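# Stand the cake on the plate using tongs

## Task

Grip the tongs and use them to set the cake upright on the plate, then put the tongs down flat on the table away from all other objects. Nothing but the tongs may contact the cake, and neither hand nor arm may contact the plate.

## Robot and tools

Robot: two arms, left_arm and right_arm, each ending in a five-finger hand (left hand on left_arm, right hand on right_arm). Scene frame: origin at table-top height, halfway between the nominal arm bases; +x points out over the table, +z up, and left_arm sits on the +y side. These names do not match image sides. Calibrated bases: left_arm at (-0.016, +0.321, +0.041) m, right_arm at (+0.021, -0.265, +0.022) m, both nearly unrotated. A camera stand is fixed behind the arms. Loose objects may occasionally get a brief nudge.

Hand point: a point fixed to the palm, about 0.05 m in front of it and 0.15 m from the wrist face along the fingers. Its +z runs along straight fingers, +y out of the palm, and +x across the palm away from the thumb on the right hand (toward the thumb on the left hand). Straight fingertips extend 0.06 to 0.07 m past the point along +z and lie 0.06 m behind it along -y. A wrist bracket on the little-finger side can strike objects. Reported positions may be a few cm off, and an arm at rest often sits 1 to 3 cm (sometimes 5 cm) below its command, mostly from friction and weight, not contact.

The 28-number row (every value in [-1, 1], both arms always included): left_arm dx, dy, dz, rx, ry, rz, then left hand thumb_turn, thumb_bend, index, middle, ring, little, force_limit, speed; then the same 14 for right_arm. The six pose numbers are an offset, not an absolute pose: measured from that arm's Hand target at the start of the action or move, along the Hand target's own axes. Scale: 1.0 equals 0.6 m for dx, dy, dz and 180 degrees for rotation; rx, ry, rz form a single rotation vector. Six zeros re-request the current Hand target. Commanded orientation is clipped each step to within 40 degrees of the measured one. Hand motor targets: -1 open, +1 closed (thumb_turn +1 puts the thumb opposite the fingers). force_limit maps -1 to about 0 N and +1 to 10 N (15 N for thumb motors); speed rises linearly to full at +0.48. Close at speed -0.94 or below for a gentle grip. A hand has no 'no change' value: resend the last executed eight numbers for it, or, if none yet, its hand_measured plus hand_force_limit and hand_speed. With the thumb turned in, the hand grips things about 0.035 to 0.065 m thick, handles down to about 0.025 m. To tighten, raise force_limit and send a target more closed than hand_measured; to loosen, send one more open.

Tools:
- execute_actions(actions, cameras): actions is a list of actions; each action is up to 15 rows, one per 1/30 s step, the last row held to fill 15 steps. Every row is an offset from the action's starting Hand target, not from the previous row. An empty list returns state and all camera images.
- move(target, speed, blend, blocking, cameras): straight-line path for each hand toward an offset target (one row, or up to 15 rows all measured from the same starting Hand targets). speed in m/s, 0.002 to 4.3, default 0.25 (turns limited to twice that in rad/s); may be one per target. blend in m rounds corners; 0 stops at each target. Paths end together, last at least 0.5 s and are capped at 10 s. They do not avoid obstacles or the other arm; avoid paths passing near an arm's own base. blocking=false returns after about 0.5 s while the move continues.
- wait(seconds 0 to 10): lets the scene run holding last commands.
- stop(): brakes a running move.
- zoom_image(camera, region [x0, y0, x1, y1] in pixels, at most 504 square) on the latest image of cam_high, cam_low, cam_left_wrist or cam_right_wrist (each 672x504).
- show_instructions(): shows reference pages.
- finished_scene(scene): ends the scene irreversibly; the goal must hold without the robot.

Results: end_effector_position (m) and end_effector_quat_wxyz in the scene frame; Hand target (the reference for the next offsets); Joint positions, velocities (may read 'within noise') and torques; hand_measured, hand_stopped_by (moving, target, force, stalled, fault) and hand_load_n (positive when pushed open; a lost grip shows as load near 0), each in motor order; hand_force_limit and hand_speed. A move adds a 'move:' line giving the ending (done, off_target, moving, held, fault) and limits (paced means a pose was clipped, held means steps were withheld). done means within 10 mm and 2 degrees; neither done nor off_target proves contact or its absence. MOTOR HOT warns of heating; at 100 °C an OVER-TEMPERATURE FAULT lets that arm fall for 30 to 60 s or more.

Cautions: anything falling off the table, or left off it, fails the scene. Avoid drops, releasing moving objects, fast impacts, pressing hard into fixed things, arms touching or one hand gripping the other's fingers, and large finger loads from twists or fast swings. Faster moves and targets set deeper past a contact push harder; to end a press, command back past the hand point. Holding loads or stretching out heats motors, even while you think.

Each tool is called as name(argument=value, ...) on one line, values as JSON.

Reference images:

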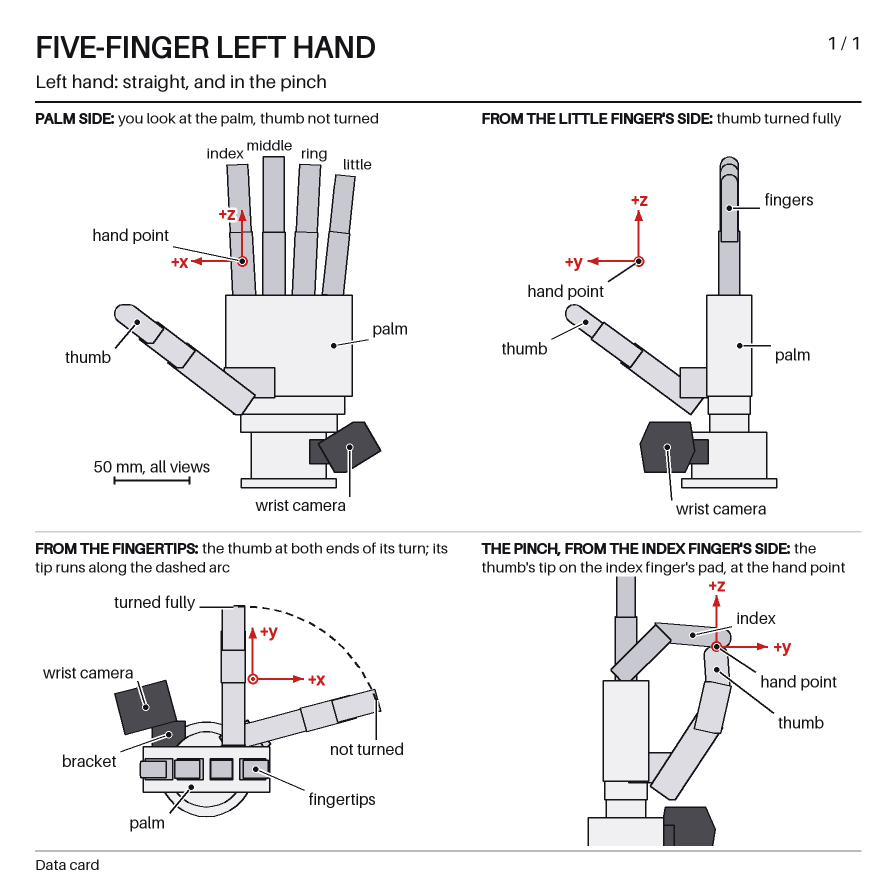

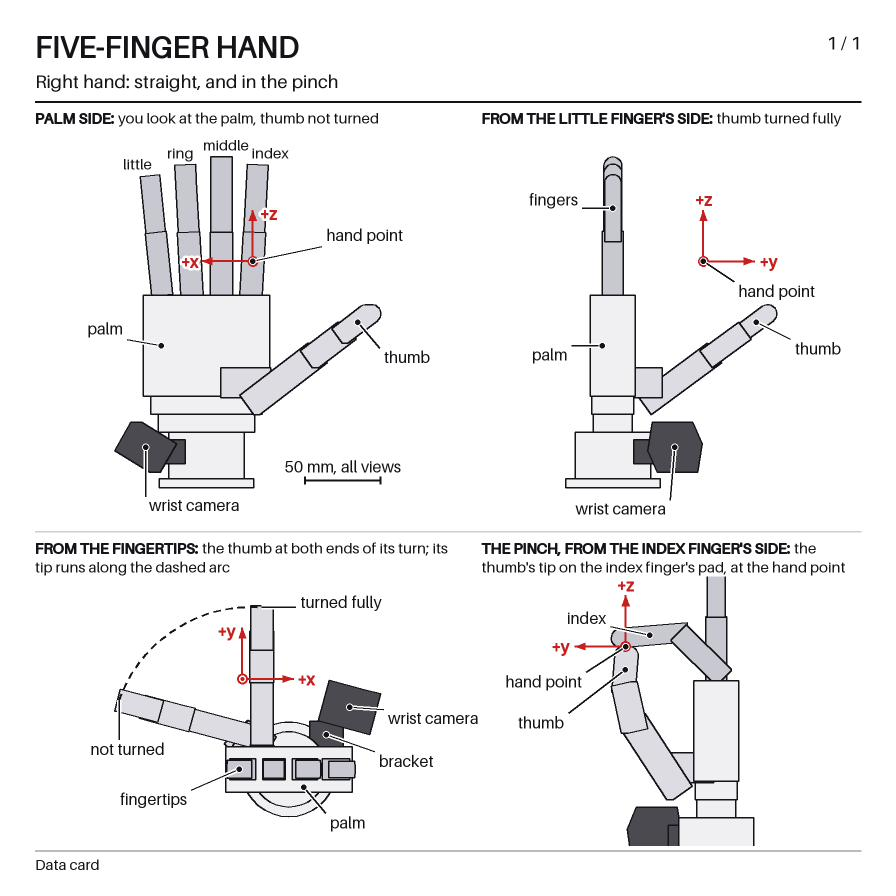

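## Session

execute_actions(actions=[])

Scene clock: 0.00 s.
left_arm: end_effector_position=(+0.4629, +0.5011, +0.2257) hand_measured=(-1.000, -1.000, -1.000, -1.000, -1.000, -1.000) hand_load_n=(+0.0, +0.0, +0.0, +0.0, +0.0, +0.0) hand_stopped_by=(target, target, target, target, target, target) hand_force_limit=0.00 hand_speed=-0.80 end_effector_quat_wxyz=(+0.084, +0.731, -0.674, +0.061) | right_arm: end_effector_position=(+0.5136, -0.0260, +0.1497) hand_measured=(-1.000, -1.000, -1.000, -1.000, -1.000, -1.000) hand_load_n=(+0.0, +0.0, +0.0, -0.5, +0.0, +0.0) hand_stopped_by=(target, target, target, target, target, target) hand_force_limit=0.00 hand_speed=-0.80 end_effector_quat_wxyz=(-0.306, +0.943, -0.041, +0.122)
Joint positions: left_arm=[0.447 1.948 1.902 -1.636 0.176 0.369] | right_arm=[0.33 1.611 1.29 -0.743 -0.46 -1.01]
Joint velocities: within noise
Joint torques (N m): no reading
Heat: left arm: hottest wrist pitch 26 °C; right arm: hottest shoulder 24 °C.
Hand target: left_arm +0.4683, +0.5036, +0.2291; +0.077, +0.731, -0.675, +0.064 | right_arm +0.5214, -0.0231, +0.1560; -0.309, +0.942, -0.039, +0.129

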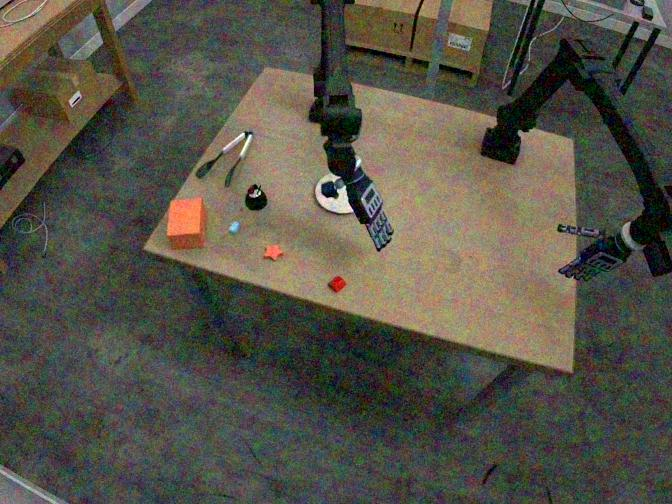

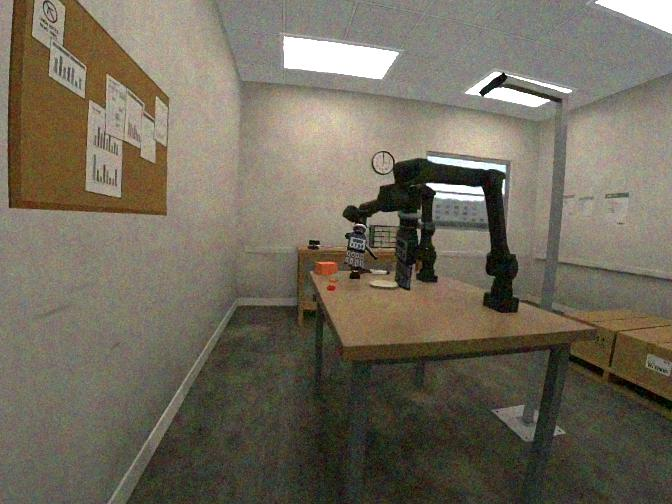

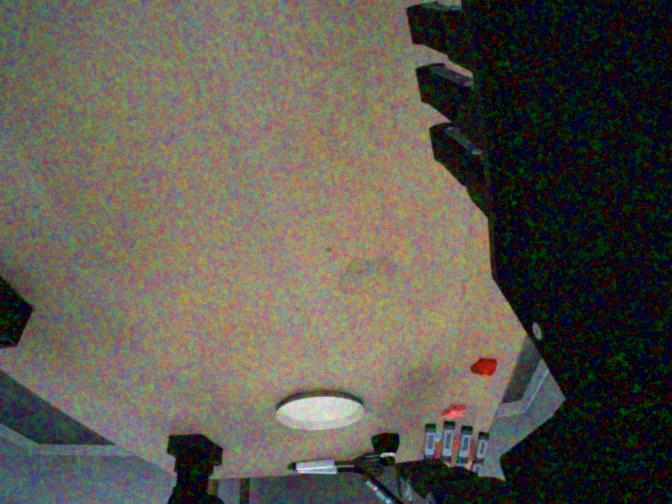

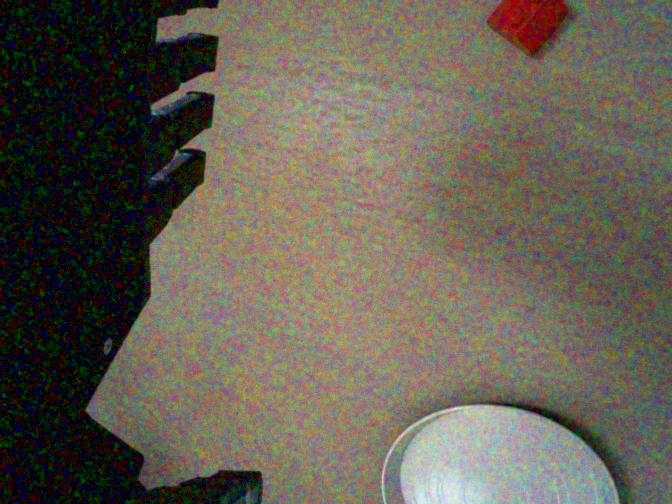

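zoom_image(camera="cam_high", region=[150, 90, 400, 300])

zoom_image(camera="cam_high", region=[180, 120, 280, 220])

zoom_image(camera="cam_low", region=[290, 200, 450, 320])

Scaled by 2.016 from the camera's 672x504 image, which has a finer 960x720 frame.

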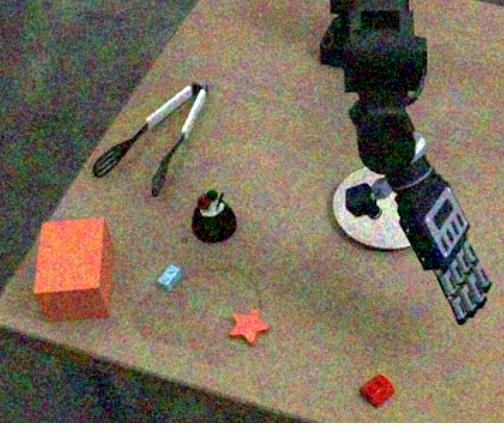

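Scaled by 5.040 from the camera's 672x504 image, which has a finer 960x720 frame.

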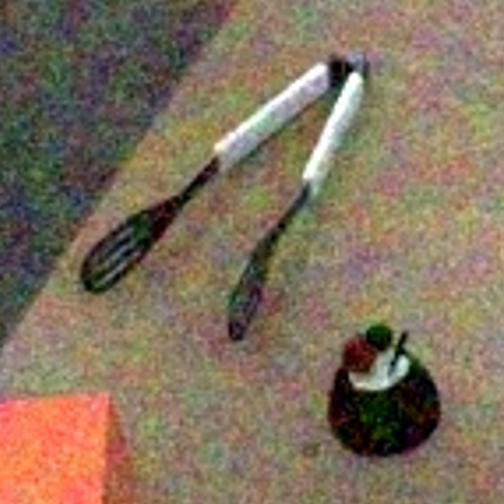

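Scaled by 3.150 from the camera's 672x504 image, which has a finer 960x720 frame.

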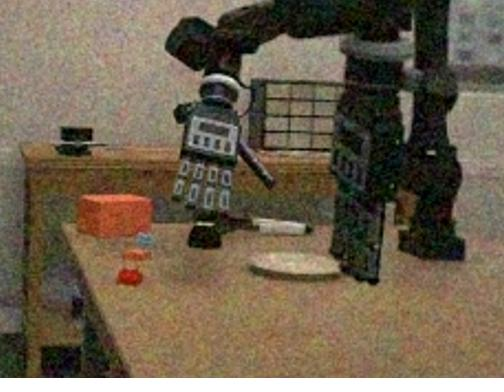

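move(target=[0,0,0,0,0,0,-1,-1,-1,-1,-1,-1,0,-0.8,-0.3353,0.5717,-0.5602,0.045,-0.0676,0.0294,1,-1,-1,-1,-1,-1,0,0], speed=0.3, cameras=["all"])

Scene clock: 61.50 s.
left_arm: end_effector_position=(+0.4629, +0.5011, +0.2257) hand_measured=(-1.000, -1.000, -1.000, -1.000, -1.000, -1.000) hand_load_n=(+0.0, +0.0, +0.0, +0.0, +0.0, +0.0) hand_stopped_by=(target, target, target, target, target, target) hand_force_limit=0.00 hand_speed=-0.80 end_effector_quat_wxyz=(+0.084, +0.731, -0.674, +0.061) | right_arm: end_effector_position=(+0.2330, -0.4502, +0.1634) hand_measured=(+1.000, -1.000, -1.000, -1.000, -1.000, -1.000) hand_load_n=(-0.5, +0.0, +0.0, +0.0, +0.0, +0.0) hand_stopped_by=(target, target, target, target, target, target) hand_force_limit=0.00 hand_speed=0.00 end_effector_quat_wxyz=(-0.286, +0.941, -0.181, -0.026)
Joint positions: left_arm=[0.447 1.948 1.902 -1.636 0.176 0.369] | right_arm=[-0.813 1.397 1.086 -1.658 -0.437 -2.071]
Joint torques (N m): left_arm=[0.38 -18.96 10.37 -0.28 0.01 0.01] | right_arm=[-0.67 -7.06 10.61 -0.94 -0.26 -0.18]
Heat: left arm: hottest elbow 32 °C; right arm: hottest elbow 28 °C.
Hand target: left_arm +0.4683, +0.5036, +0.2291; +0.077, +0.731, -0.675, +0.064 | right_arm +0.2394, -0.4607, +0.1699; -0.382, +0.923, -0.041, +0.017
Off the commanded pose: left_arm 0.007 m, 1 deg | right_arm 0.014 m, 20 deg.
joint sent to its limit (right arm) — joint 6 (wrist roll), lower limit. The joint targets are off in orientation, not in position.
move: off_target (right_arm)

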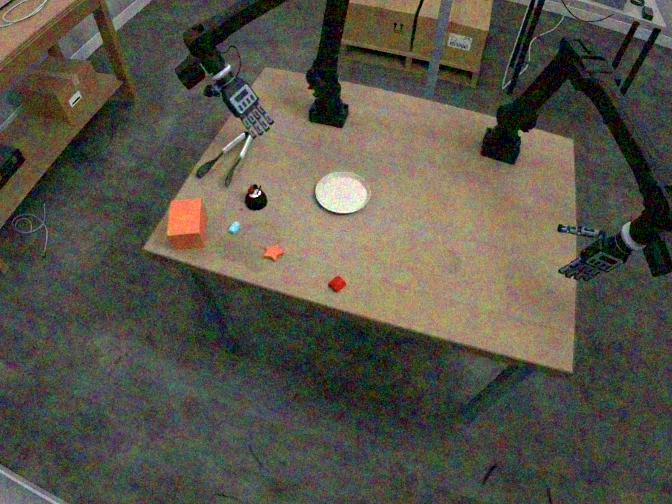

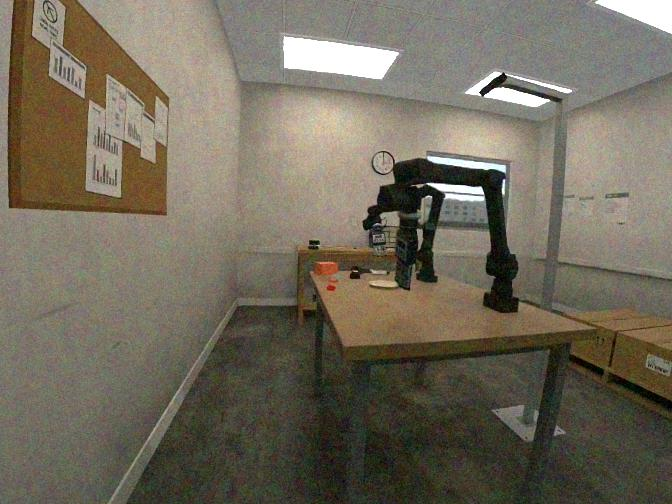

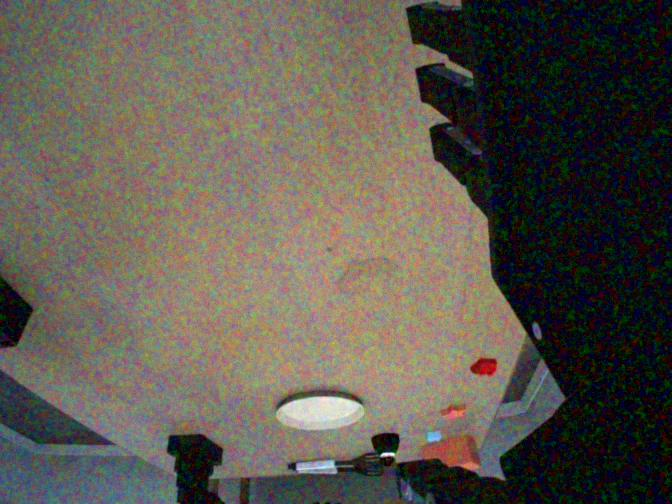

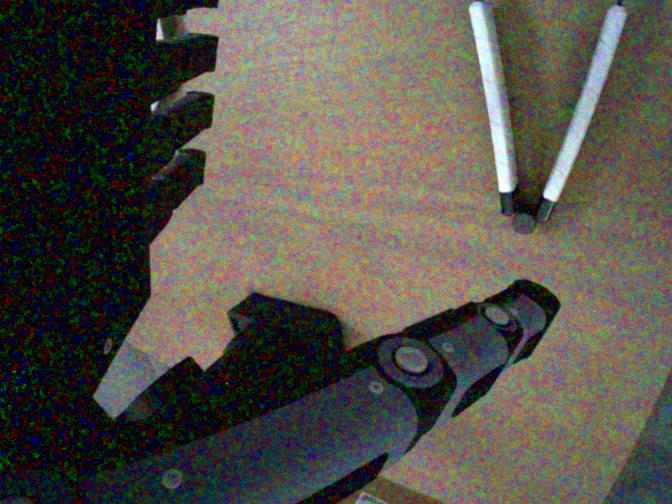

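move(target=[[0,0,0,0,0,0,-1,-1,-1,-1,-1,-1,0,-0.8,0.1387,-0.1983,0.0097,0,0.3339,0.3339,1,-1,-1,-1,-1,-1,0,0],[0,0,0,0,0,0,-1,-1,-1,-1,-1,-1,0,-0.8,0.0175,0.0215,0.0255,0,0.7071,0.7071,1,-1,-1,-1,-1,-1,0,0]], speed=0.4, cameras=["all"])

Scene clock: 88.20 s.
left_arm: end_effector_position=(+0.4629, +0.5011, +0.2257) hand_measured=(-1.000, -1.000, -1.000, -1.000, -1.000, -1.000) hand_load_n=(+0.0, +0.0, +0.0, +0.0, +0.0, +0.0) hand_stopped_by=(target, target, target, target, target, target) hand_force_limit=0.00 hand_speed=-0.80 end_effector_quat_wxyz=(+0.084, +0.731, -0.674, +0.061) | right_arm: end_effector_position=(+0.2420, -0.4590, +0.1412) hand_measured=(+1.000, -1.000, -1.000, -1.000, -1.000, -1.000) hand_load_n=(+0.0, +0.0, +0.0, +0.0, +0.0, +0.0) hand_stopped_by=(target, target, target, target, target, target) hand_force_limit=0.00 hand_speed=0.00 end_effector_quat_wxyz=(-0.022, +0.038, +0.924, -0.381)
Joint positions: left_arm=[0.447 1.948 1.902 -1.636 0.176 0.369] | right_arm=[-0.474 0.867 0.619 -0.991 0.722 1.074]
Joint torques (N m): left_arm=[0.44 -19.08 10.39 -0.36 0.02 0] | right_arm=[0.5 -0.56 11.04 0.44 0.78 0.15]
Heat: left arm: hottest elbow 33 °C; right arm: hottest elbow 32 °C.
Hand target: left_arm +0.4683, +0.5036, +0.2291; +0.077, +0.731, -0.675, +0.064 | right_arm +0.2501, -0.4599, +0.1500; -0.017, +0.041, +0.923, -0.382
Off the commanded pose: left_arm 0.007 m, 1 deg | right_arm 0.012 m, 1 deg.
move: off_target (right_arm)

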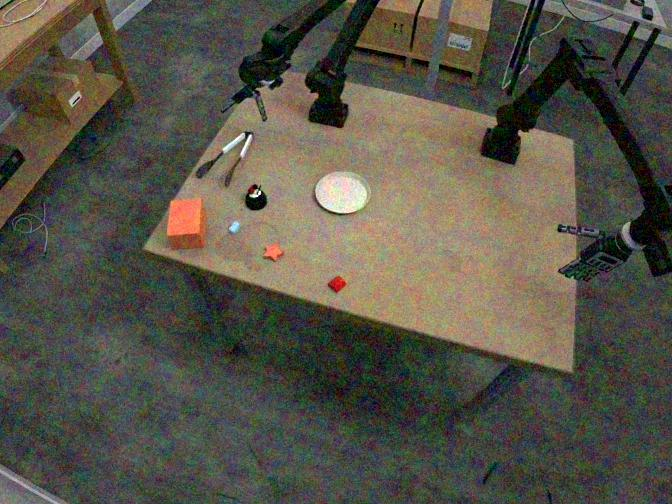

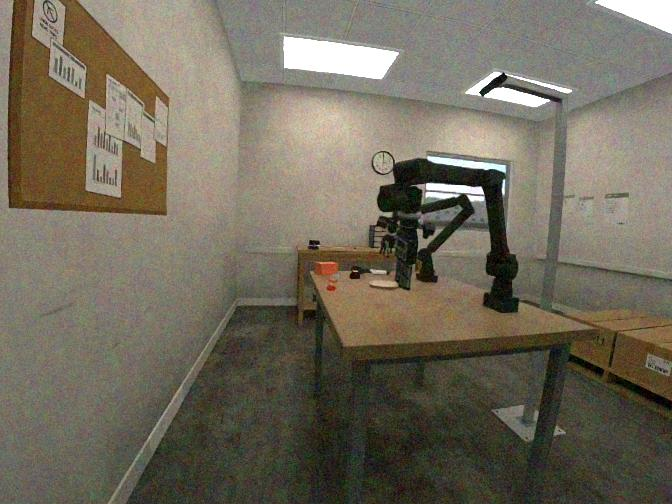

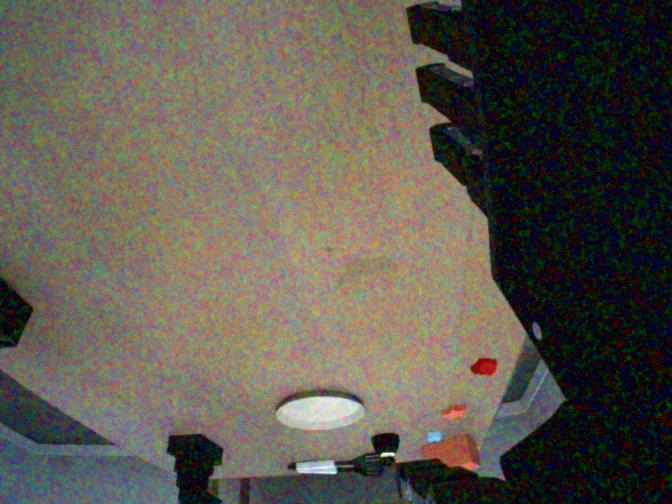

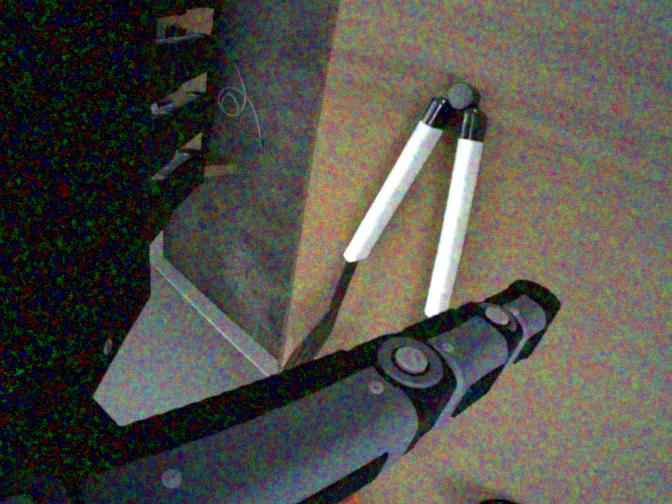

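zoom_image(camera="cam_high", region=[190, 40, 310, 200])

zoom_image(camera="cam_right_wrist", region=[270, 50, 570, 400])

Scaled by 3.150 from the camera's 672x504 image, which has a finer 960x720 frame.

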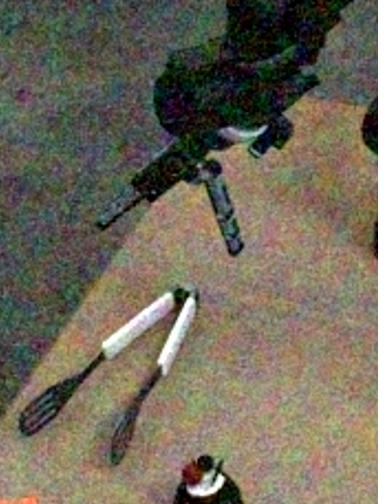

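Scaled by 1.440 from the camera's 672x504 image, which has a finer 960x720 frame.

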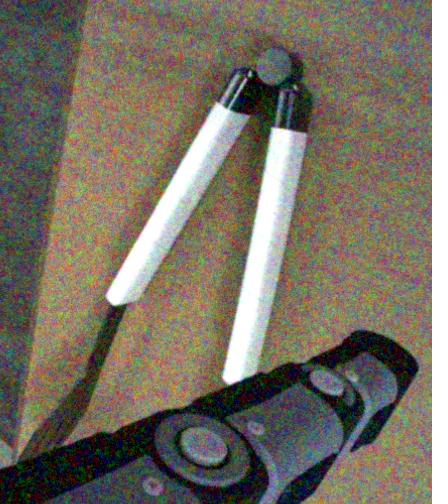

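move(target=[0,0,0,0,0,0,-1,-1,-1,-1,-1,-1,0,-0.8,0,0.06,0.06,0,0,0,1,-1,-1,-1,-1,-1,0,0], speed=0.2, cameras=["all"])

zoom_image(camera="cam_high", region=[190, 60, 290, 200])

zoom_image(camera="cam_low", region=[320, 230, 440, 300])

Scene clock: 115.80 s.
left_arm: end_effector_position=(+0.4629, +0.5011, +0.2257) hand_measured=(-1.000, -1.000, -1.000, -1.000, -1.000, -1.000) hand_load_n=(+0.0, +0.0, +0.0, -0.5, +0.0, +0.0) hand_stopped_by=(target, target, target, target, target, target) hand_force_limit=0.00 hand_speed=-0.80 end_effector_quat_wxyz=(+0.084, +0.731, -0.674, +0.061) | right_arm: end_effector_position=(+0.2451, -0.4598, +0.1007) hand_measured=(+1.000, -1.000, -1.000, -1.000, -1.000, -1.000) hand_load_n=(+0.5, +0.0, +0.0, +0.0, +0.0, +0.0) hand_stopped_by=(target, target, target, target, target, target) hand_force_limit=0.00 hand_speed=0.00 end_effector_quat_wxyz=(-0.022, +0.038, +0.924, -0.381)
Joint positions: left_arm=[0.447 1.948 1.902 -1.636 0.176 0.369] | right_arm=[-0.471 0.927 0.536 -0.851 0.723 1.078]
Joint torques (N m): left_arm=[0.26 -19.19 10.44 -0.32 0.03 0.01] | right_arm=[0.38 -0.85 8.5 1.63 0.75 0.11]
Heat: left arm: hottest elbow 33 °C; right arm: hottest elbow 33 °C.
Hand target: left_arm +0.4683, +0.5036, +0.2291; +0.077, +0.731, -0.675, +0.064 | right_arm +0.2502, -0.4599, +0.0991; -0.016, +0.041, +0.923, -0.382
Off the commanded pose: left_arm 0.007 m, 1 deg | right_arm 0.005 m, 1 deg.
move: done

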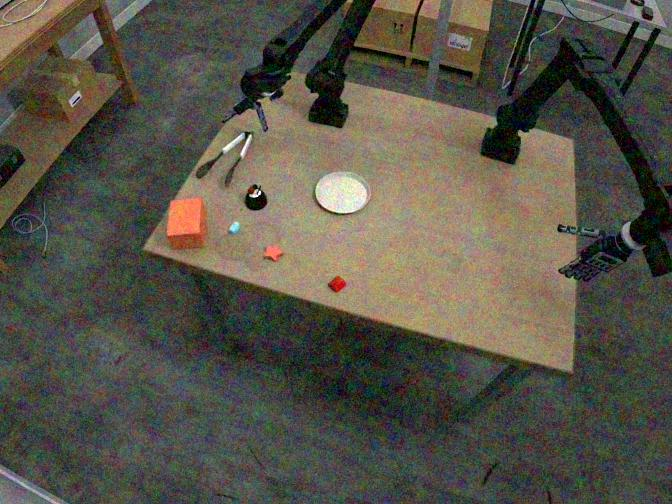

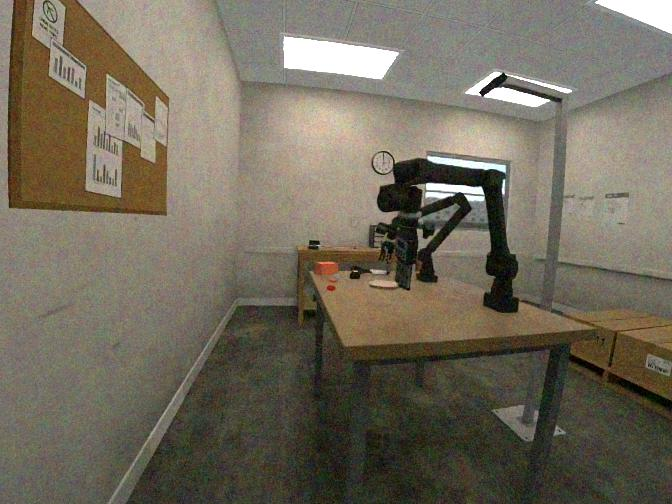

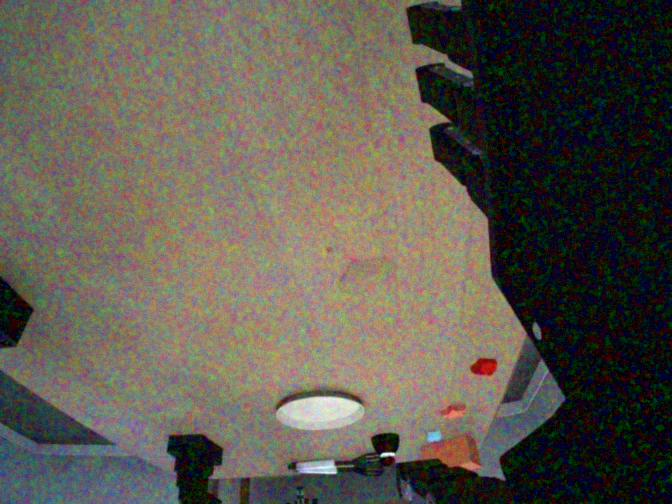

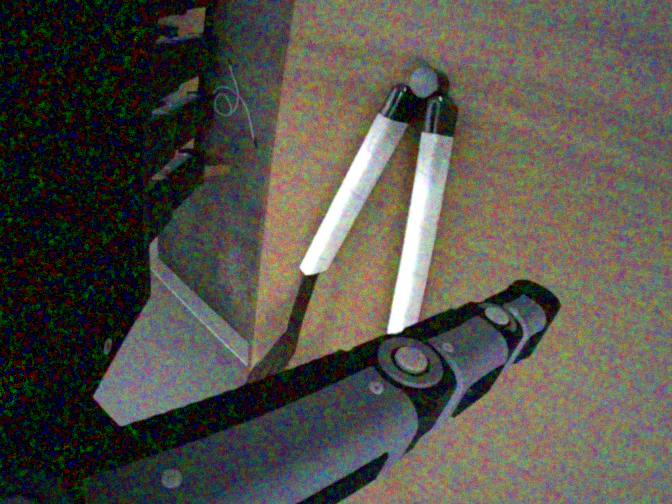

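Scaled by 3.600 from the camera's 672x504 image, which has a finer 960x720 frame.

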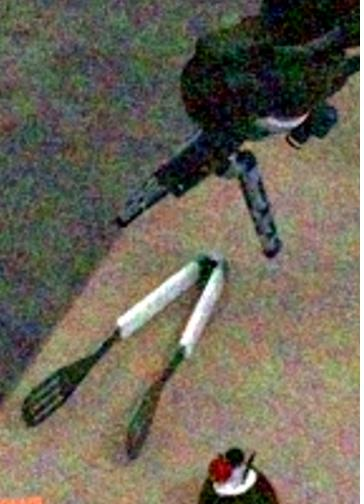

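Scaled by 4.200 from the camera's 672x504 image, which has a finer 960x720 frame.

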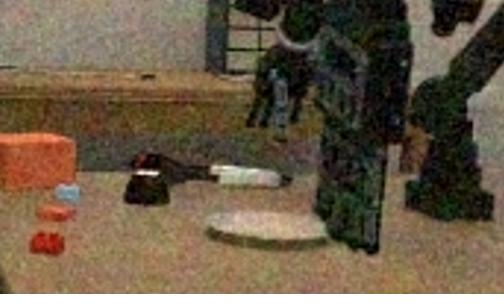

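zoom_image(camera="cam_low", region=[350, 235, 410, 295])

zoom_image(camera="cam_high", region=[210, 70, 280, 140])

Scaled by 8.400 from the camera's 672x504 image, which has a finer 960x720 frame.

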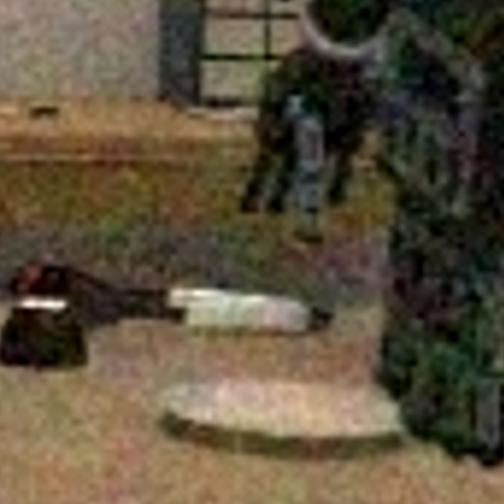

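Scaled by 7.200 from the camera's 672x504 image, which has a finer 960x720 frame.

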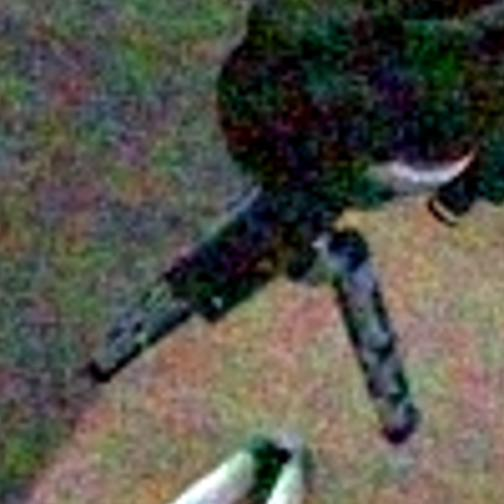

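move(target=[0,0,0,0,0,0,-1,-1,-1,-1,-1,-1,0,-0.8,-0.0317,0.0032,0.0348,0,0,0,1,-1,-1,-1,-1,-1,0,0], speed=0.15, cameras=["all"])

zoom_image(camera="cam_high", region=[190, 70, 290, 200])

zoom_image(camera="cam_low", region=[350, 235, 410, 295])

Scene clock: 167.30 s.
left_arm: end_effector_position=(+0.4629, +0.5011, +0.2257) hand_measured=(-1.000, -1.000, -1.000, -1.000, -1.000, -1.000) hand_load_n=(+0.0, +0.0, +0.0, +0.0, +0.0, +0.0) hand_stopped_by=(target, target, target, target, target, target) hand_force_limit=0.00 hand_speed=-0.80 end_effector_quat_wxyz=(+0.084, +0.731, -0.674, +0.061) | right_arm: end_effector_position=(+0.2638, -0.4703, +0.0817) hand_measured=(+1.000, -1.000, -1.000, -1.000, -1.000, -1.000) hand_load_n=(+0.0, +0.0, +0.0, +0.0, +0.0, +0.0) hand_stopped_by=(target, target, target, target, target, target) hand_force_limit=0.00 hand_speed=0.00 end_effector_quat_wxyz=(-0.019, +0.041, +0.923, -0.382)
Joint positions: left_arm=[0.447 1.948 1.902 -1.636 0.176 0.369] | right_arm=[-0.477 1.03 0.536 -0.737 0.722 1.075]
Joint torques (N m): left_arm=[0.38 -19.49 10.43 -0.36 0.03 0.01] | right_arm=[-1.08 -2.02 8.92 1.74 0.52 -0.19]
Heat: left arm: hottest elbow 34 °C; right arm: hottest elbow 33 °C.
Hand target: left_arm +0.4683, +0.5036, +0.2291; +0.077, +0.731, -0.675, +0.064 | right_arm +0.2679, -0.4750, +0.0831; -0.017, +0.041, +0.923, -0.383
Off the commanded pose: left_arm 0.007 m, 1 deg | right_arm 0.006 m, 0 deg.
move: done

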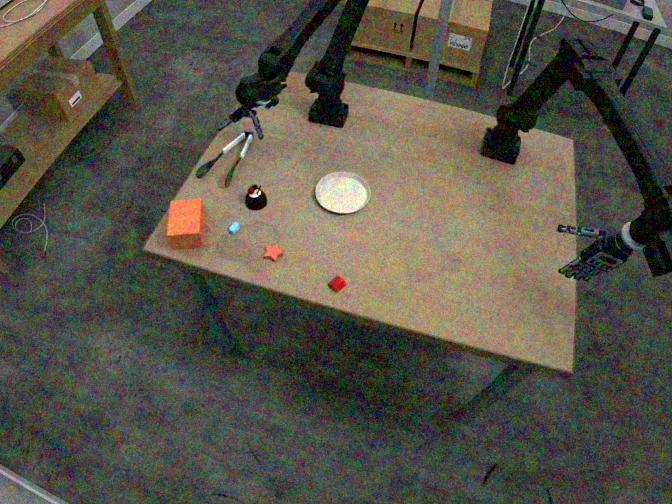

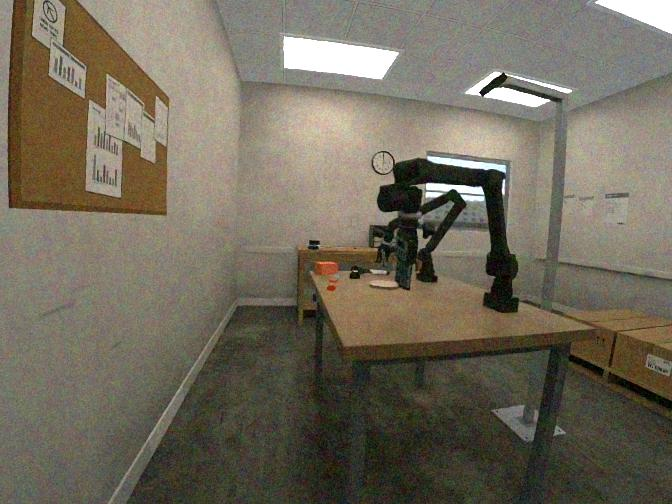

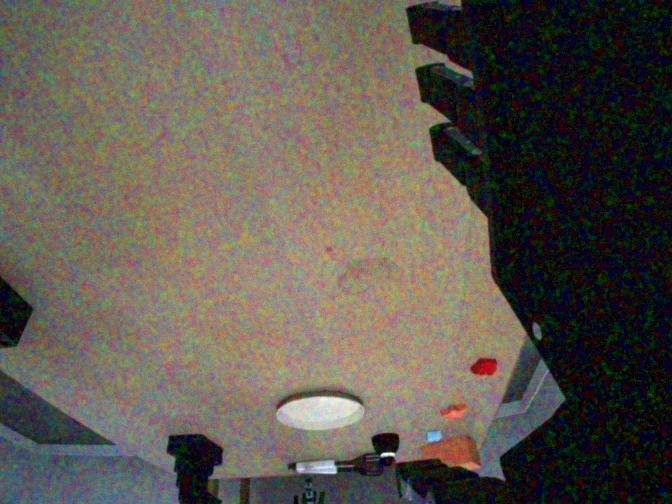

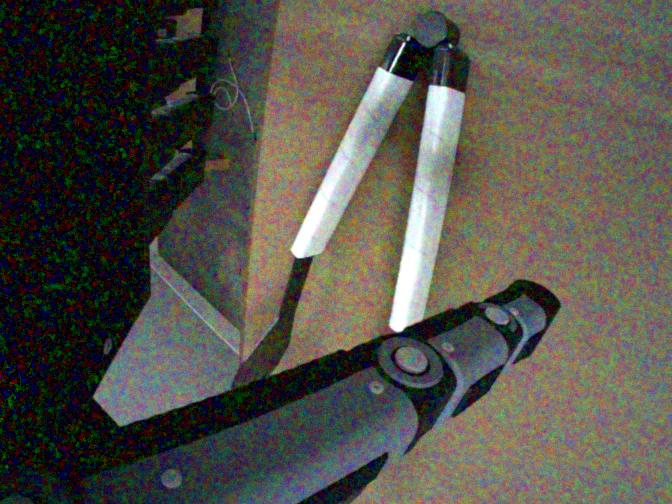

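Scaled by 3.877 from the camera's 672x504 image, which has a finer 960x720 frame.

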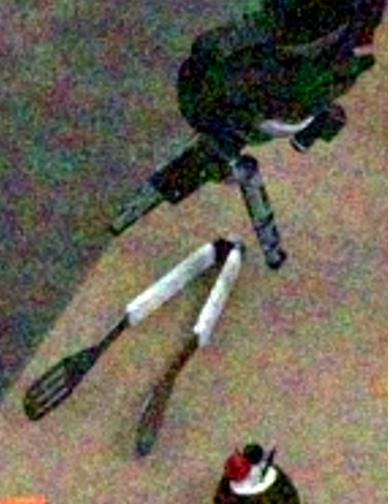

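Scaled by 8.400 from the camera's 672x504 image, which has a finer 960x720 frame.

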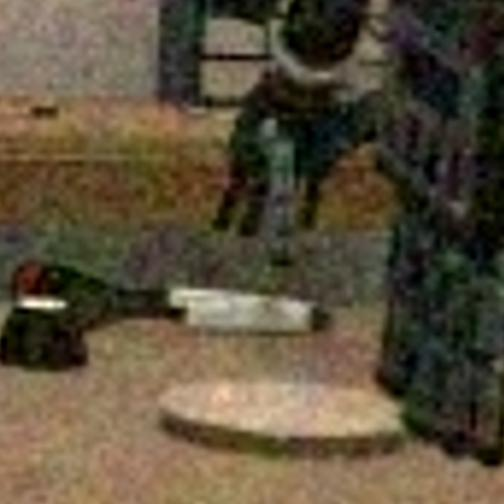

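move(target=[0,0,0,0,0,0,-1,-1,-1,-1,-1,-1,0,-0.8,-0.0203,0.0118,0.0402,0,0,0,1,-1,-1,-1,-1,-1,0,0], speed=0.1, cameras=["all"])

zoom_image(camera="cam_high", region=[190, 90, 290, 190])

zoom_image(camera="cam_low", region=[350, 235, 410, 295])

zoom_image(camera="cam_right_wrist", region=[200, 0, 600, 400])

Scene clock: 182.30 s.
left_arm: end_effector_position=(+0.4629, +0.5011, +0.2257) hand_measured=(-1.000, -1.000, -1.000, -1.000, -1.000, -1.000) hand_load_n=(+0.0, +0.0, +0.0, +0.0, +0.0, +0.0) hand_stopped_by=(target, target, target, target, target, target) hand_force_limit=0.00 hand_speed=-0.80 end_effector_quat_wxyz=(+0.084, +0.731, -0.674, +0.061) | right_arm: end_effector_position=(+0.2785, -0.4844, +0.0632) hand_measured=(+1.000, -1.000, -1.000, -1.000, -1.000, -1.000) hand_load_n=(+0.0, +0.0, +0.0, +0.0, +0.0, +0.0) hand_stopped_by=(target, target, target, target, target, target) hand_force_limit=0.00 hand_speed=0.00 end_effector_quat_wxyz=(-0.015, +0.042, +0.923, -0.383)
Joint positions: left_arm=[0.447 1.948 1.902 -1.636 0.176 0.369] | right_arm=[-0.501 1.125 0.536 -0.615 0.712 1.045]
Joint torques (N m): left_arm=[0.5 -19.14 10.43 -0.35 0 0.01] | right_arm=[-1.2 -2.96 7.92 1.74 0.5 -0.21]
Heat: left arm: hottest elbow 34 °C; right arm: hottest elbow 33 °C.
Hand target: left_arm +0.4683, +0.5036, +0.2291; +0.077, +0.731, -0.675, +0.064 | right_arm +0.2789, -0.4881, +0.0610; -0.017, +0.041, +0.923, -0.382
Off the commanded pose: left_arm 0.007 m, 1 deg | right_arm 0.004 m, 0 deg.
move: done

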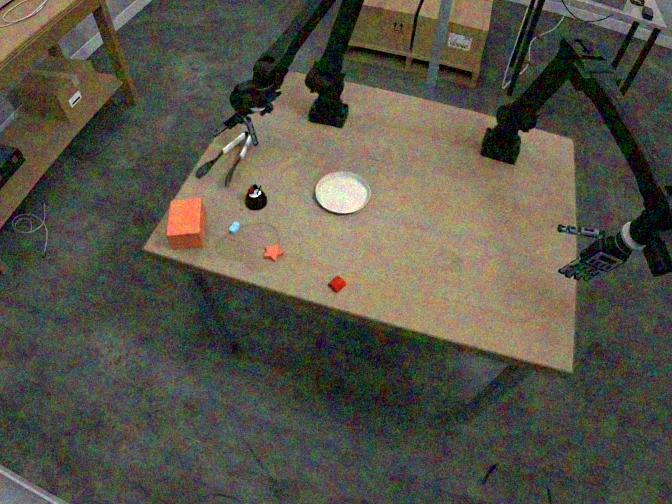

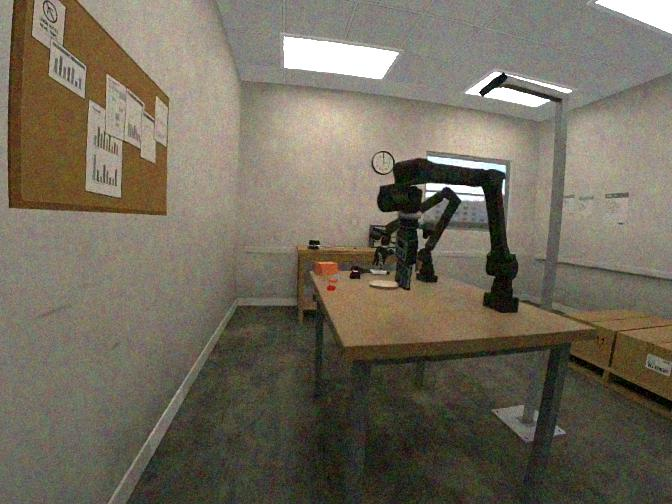

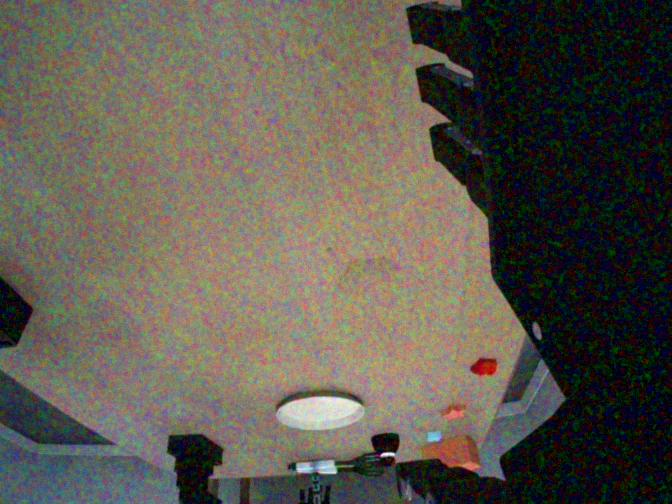

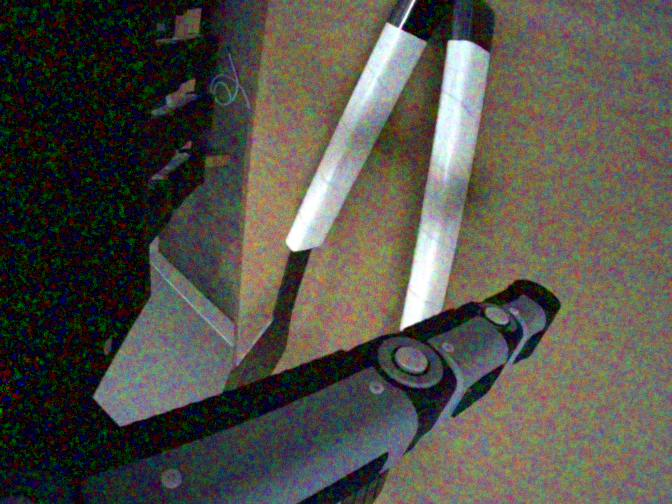

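Scaled by 5.040 from the camera's 672x504 image, which has a finer 960x720 frame.

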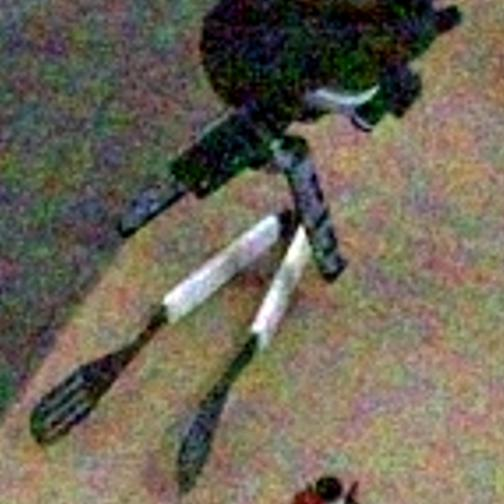

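Scaled by 8.400 from the camera's 672x504 image, which has a finer 960x720 frame.

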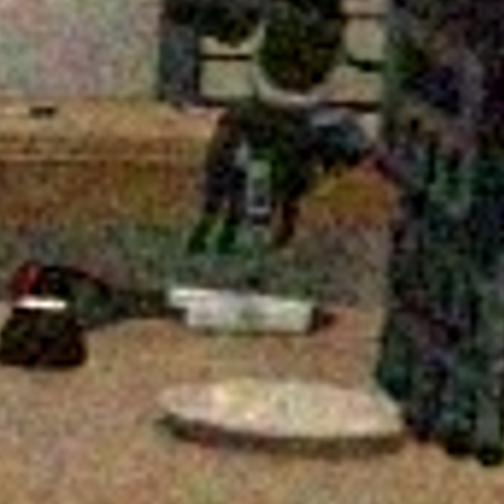

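Scaled by 1.260 from the camera's 672x504 image, which has a finer 960x720 frame.

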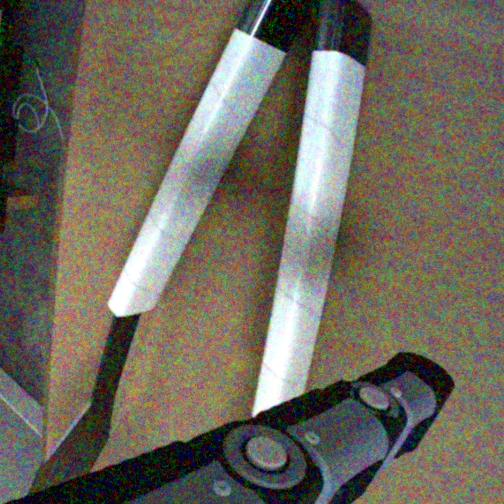

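zoom_image(camera="cam_low", region=[365, 250, 395, 280])

zoom_image(camera="cam_left_wrist", region=[270, 440, 370, 504])

Scaled by 16.800 from the camera's 672x504 image, which has a finer 960x720 frame.

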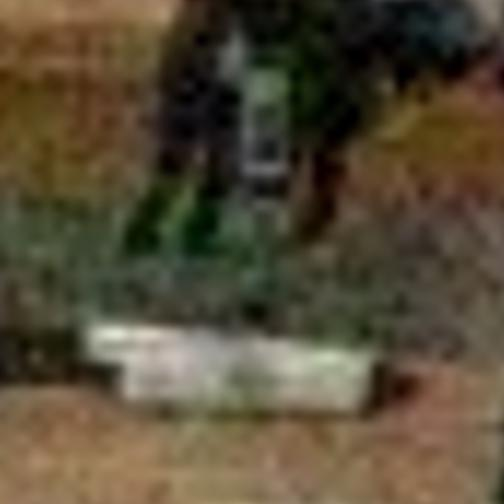

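Scaled by 5.040 from the camera's 672x504 image, which has a finer 960x720 frame.

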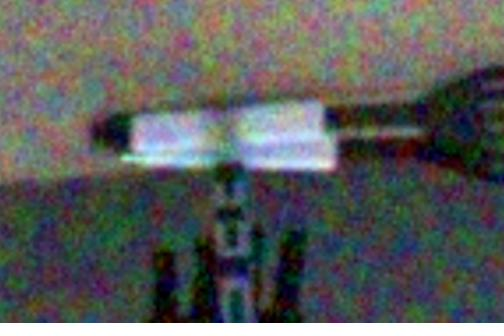

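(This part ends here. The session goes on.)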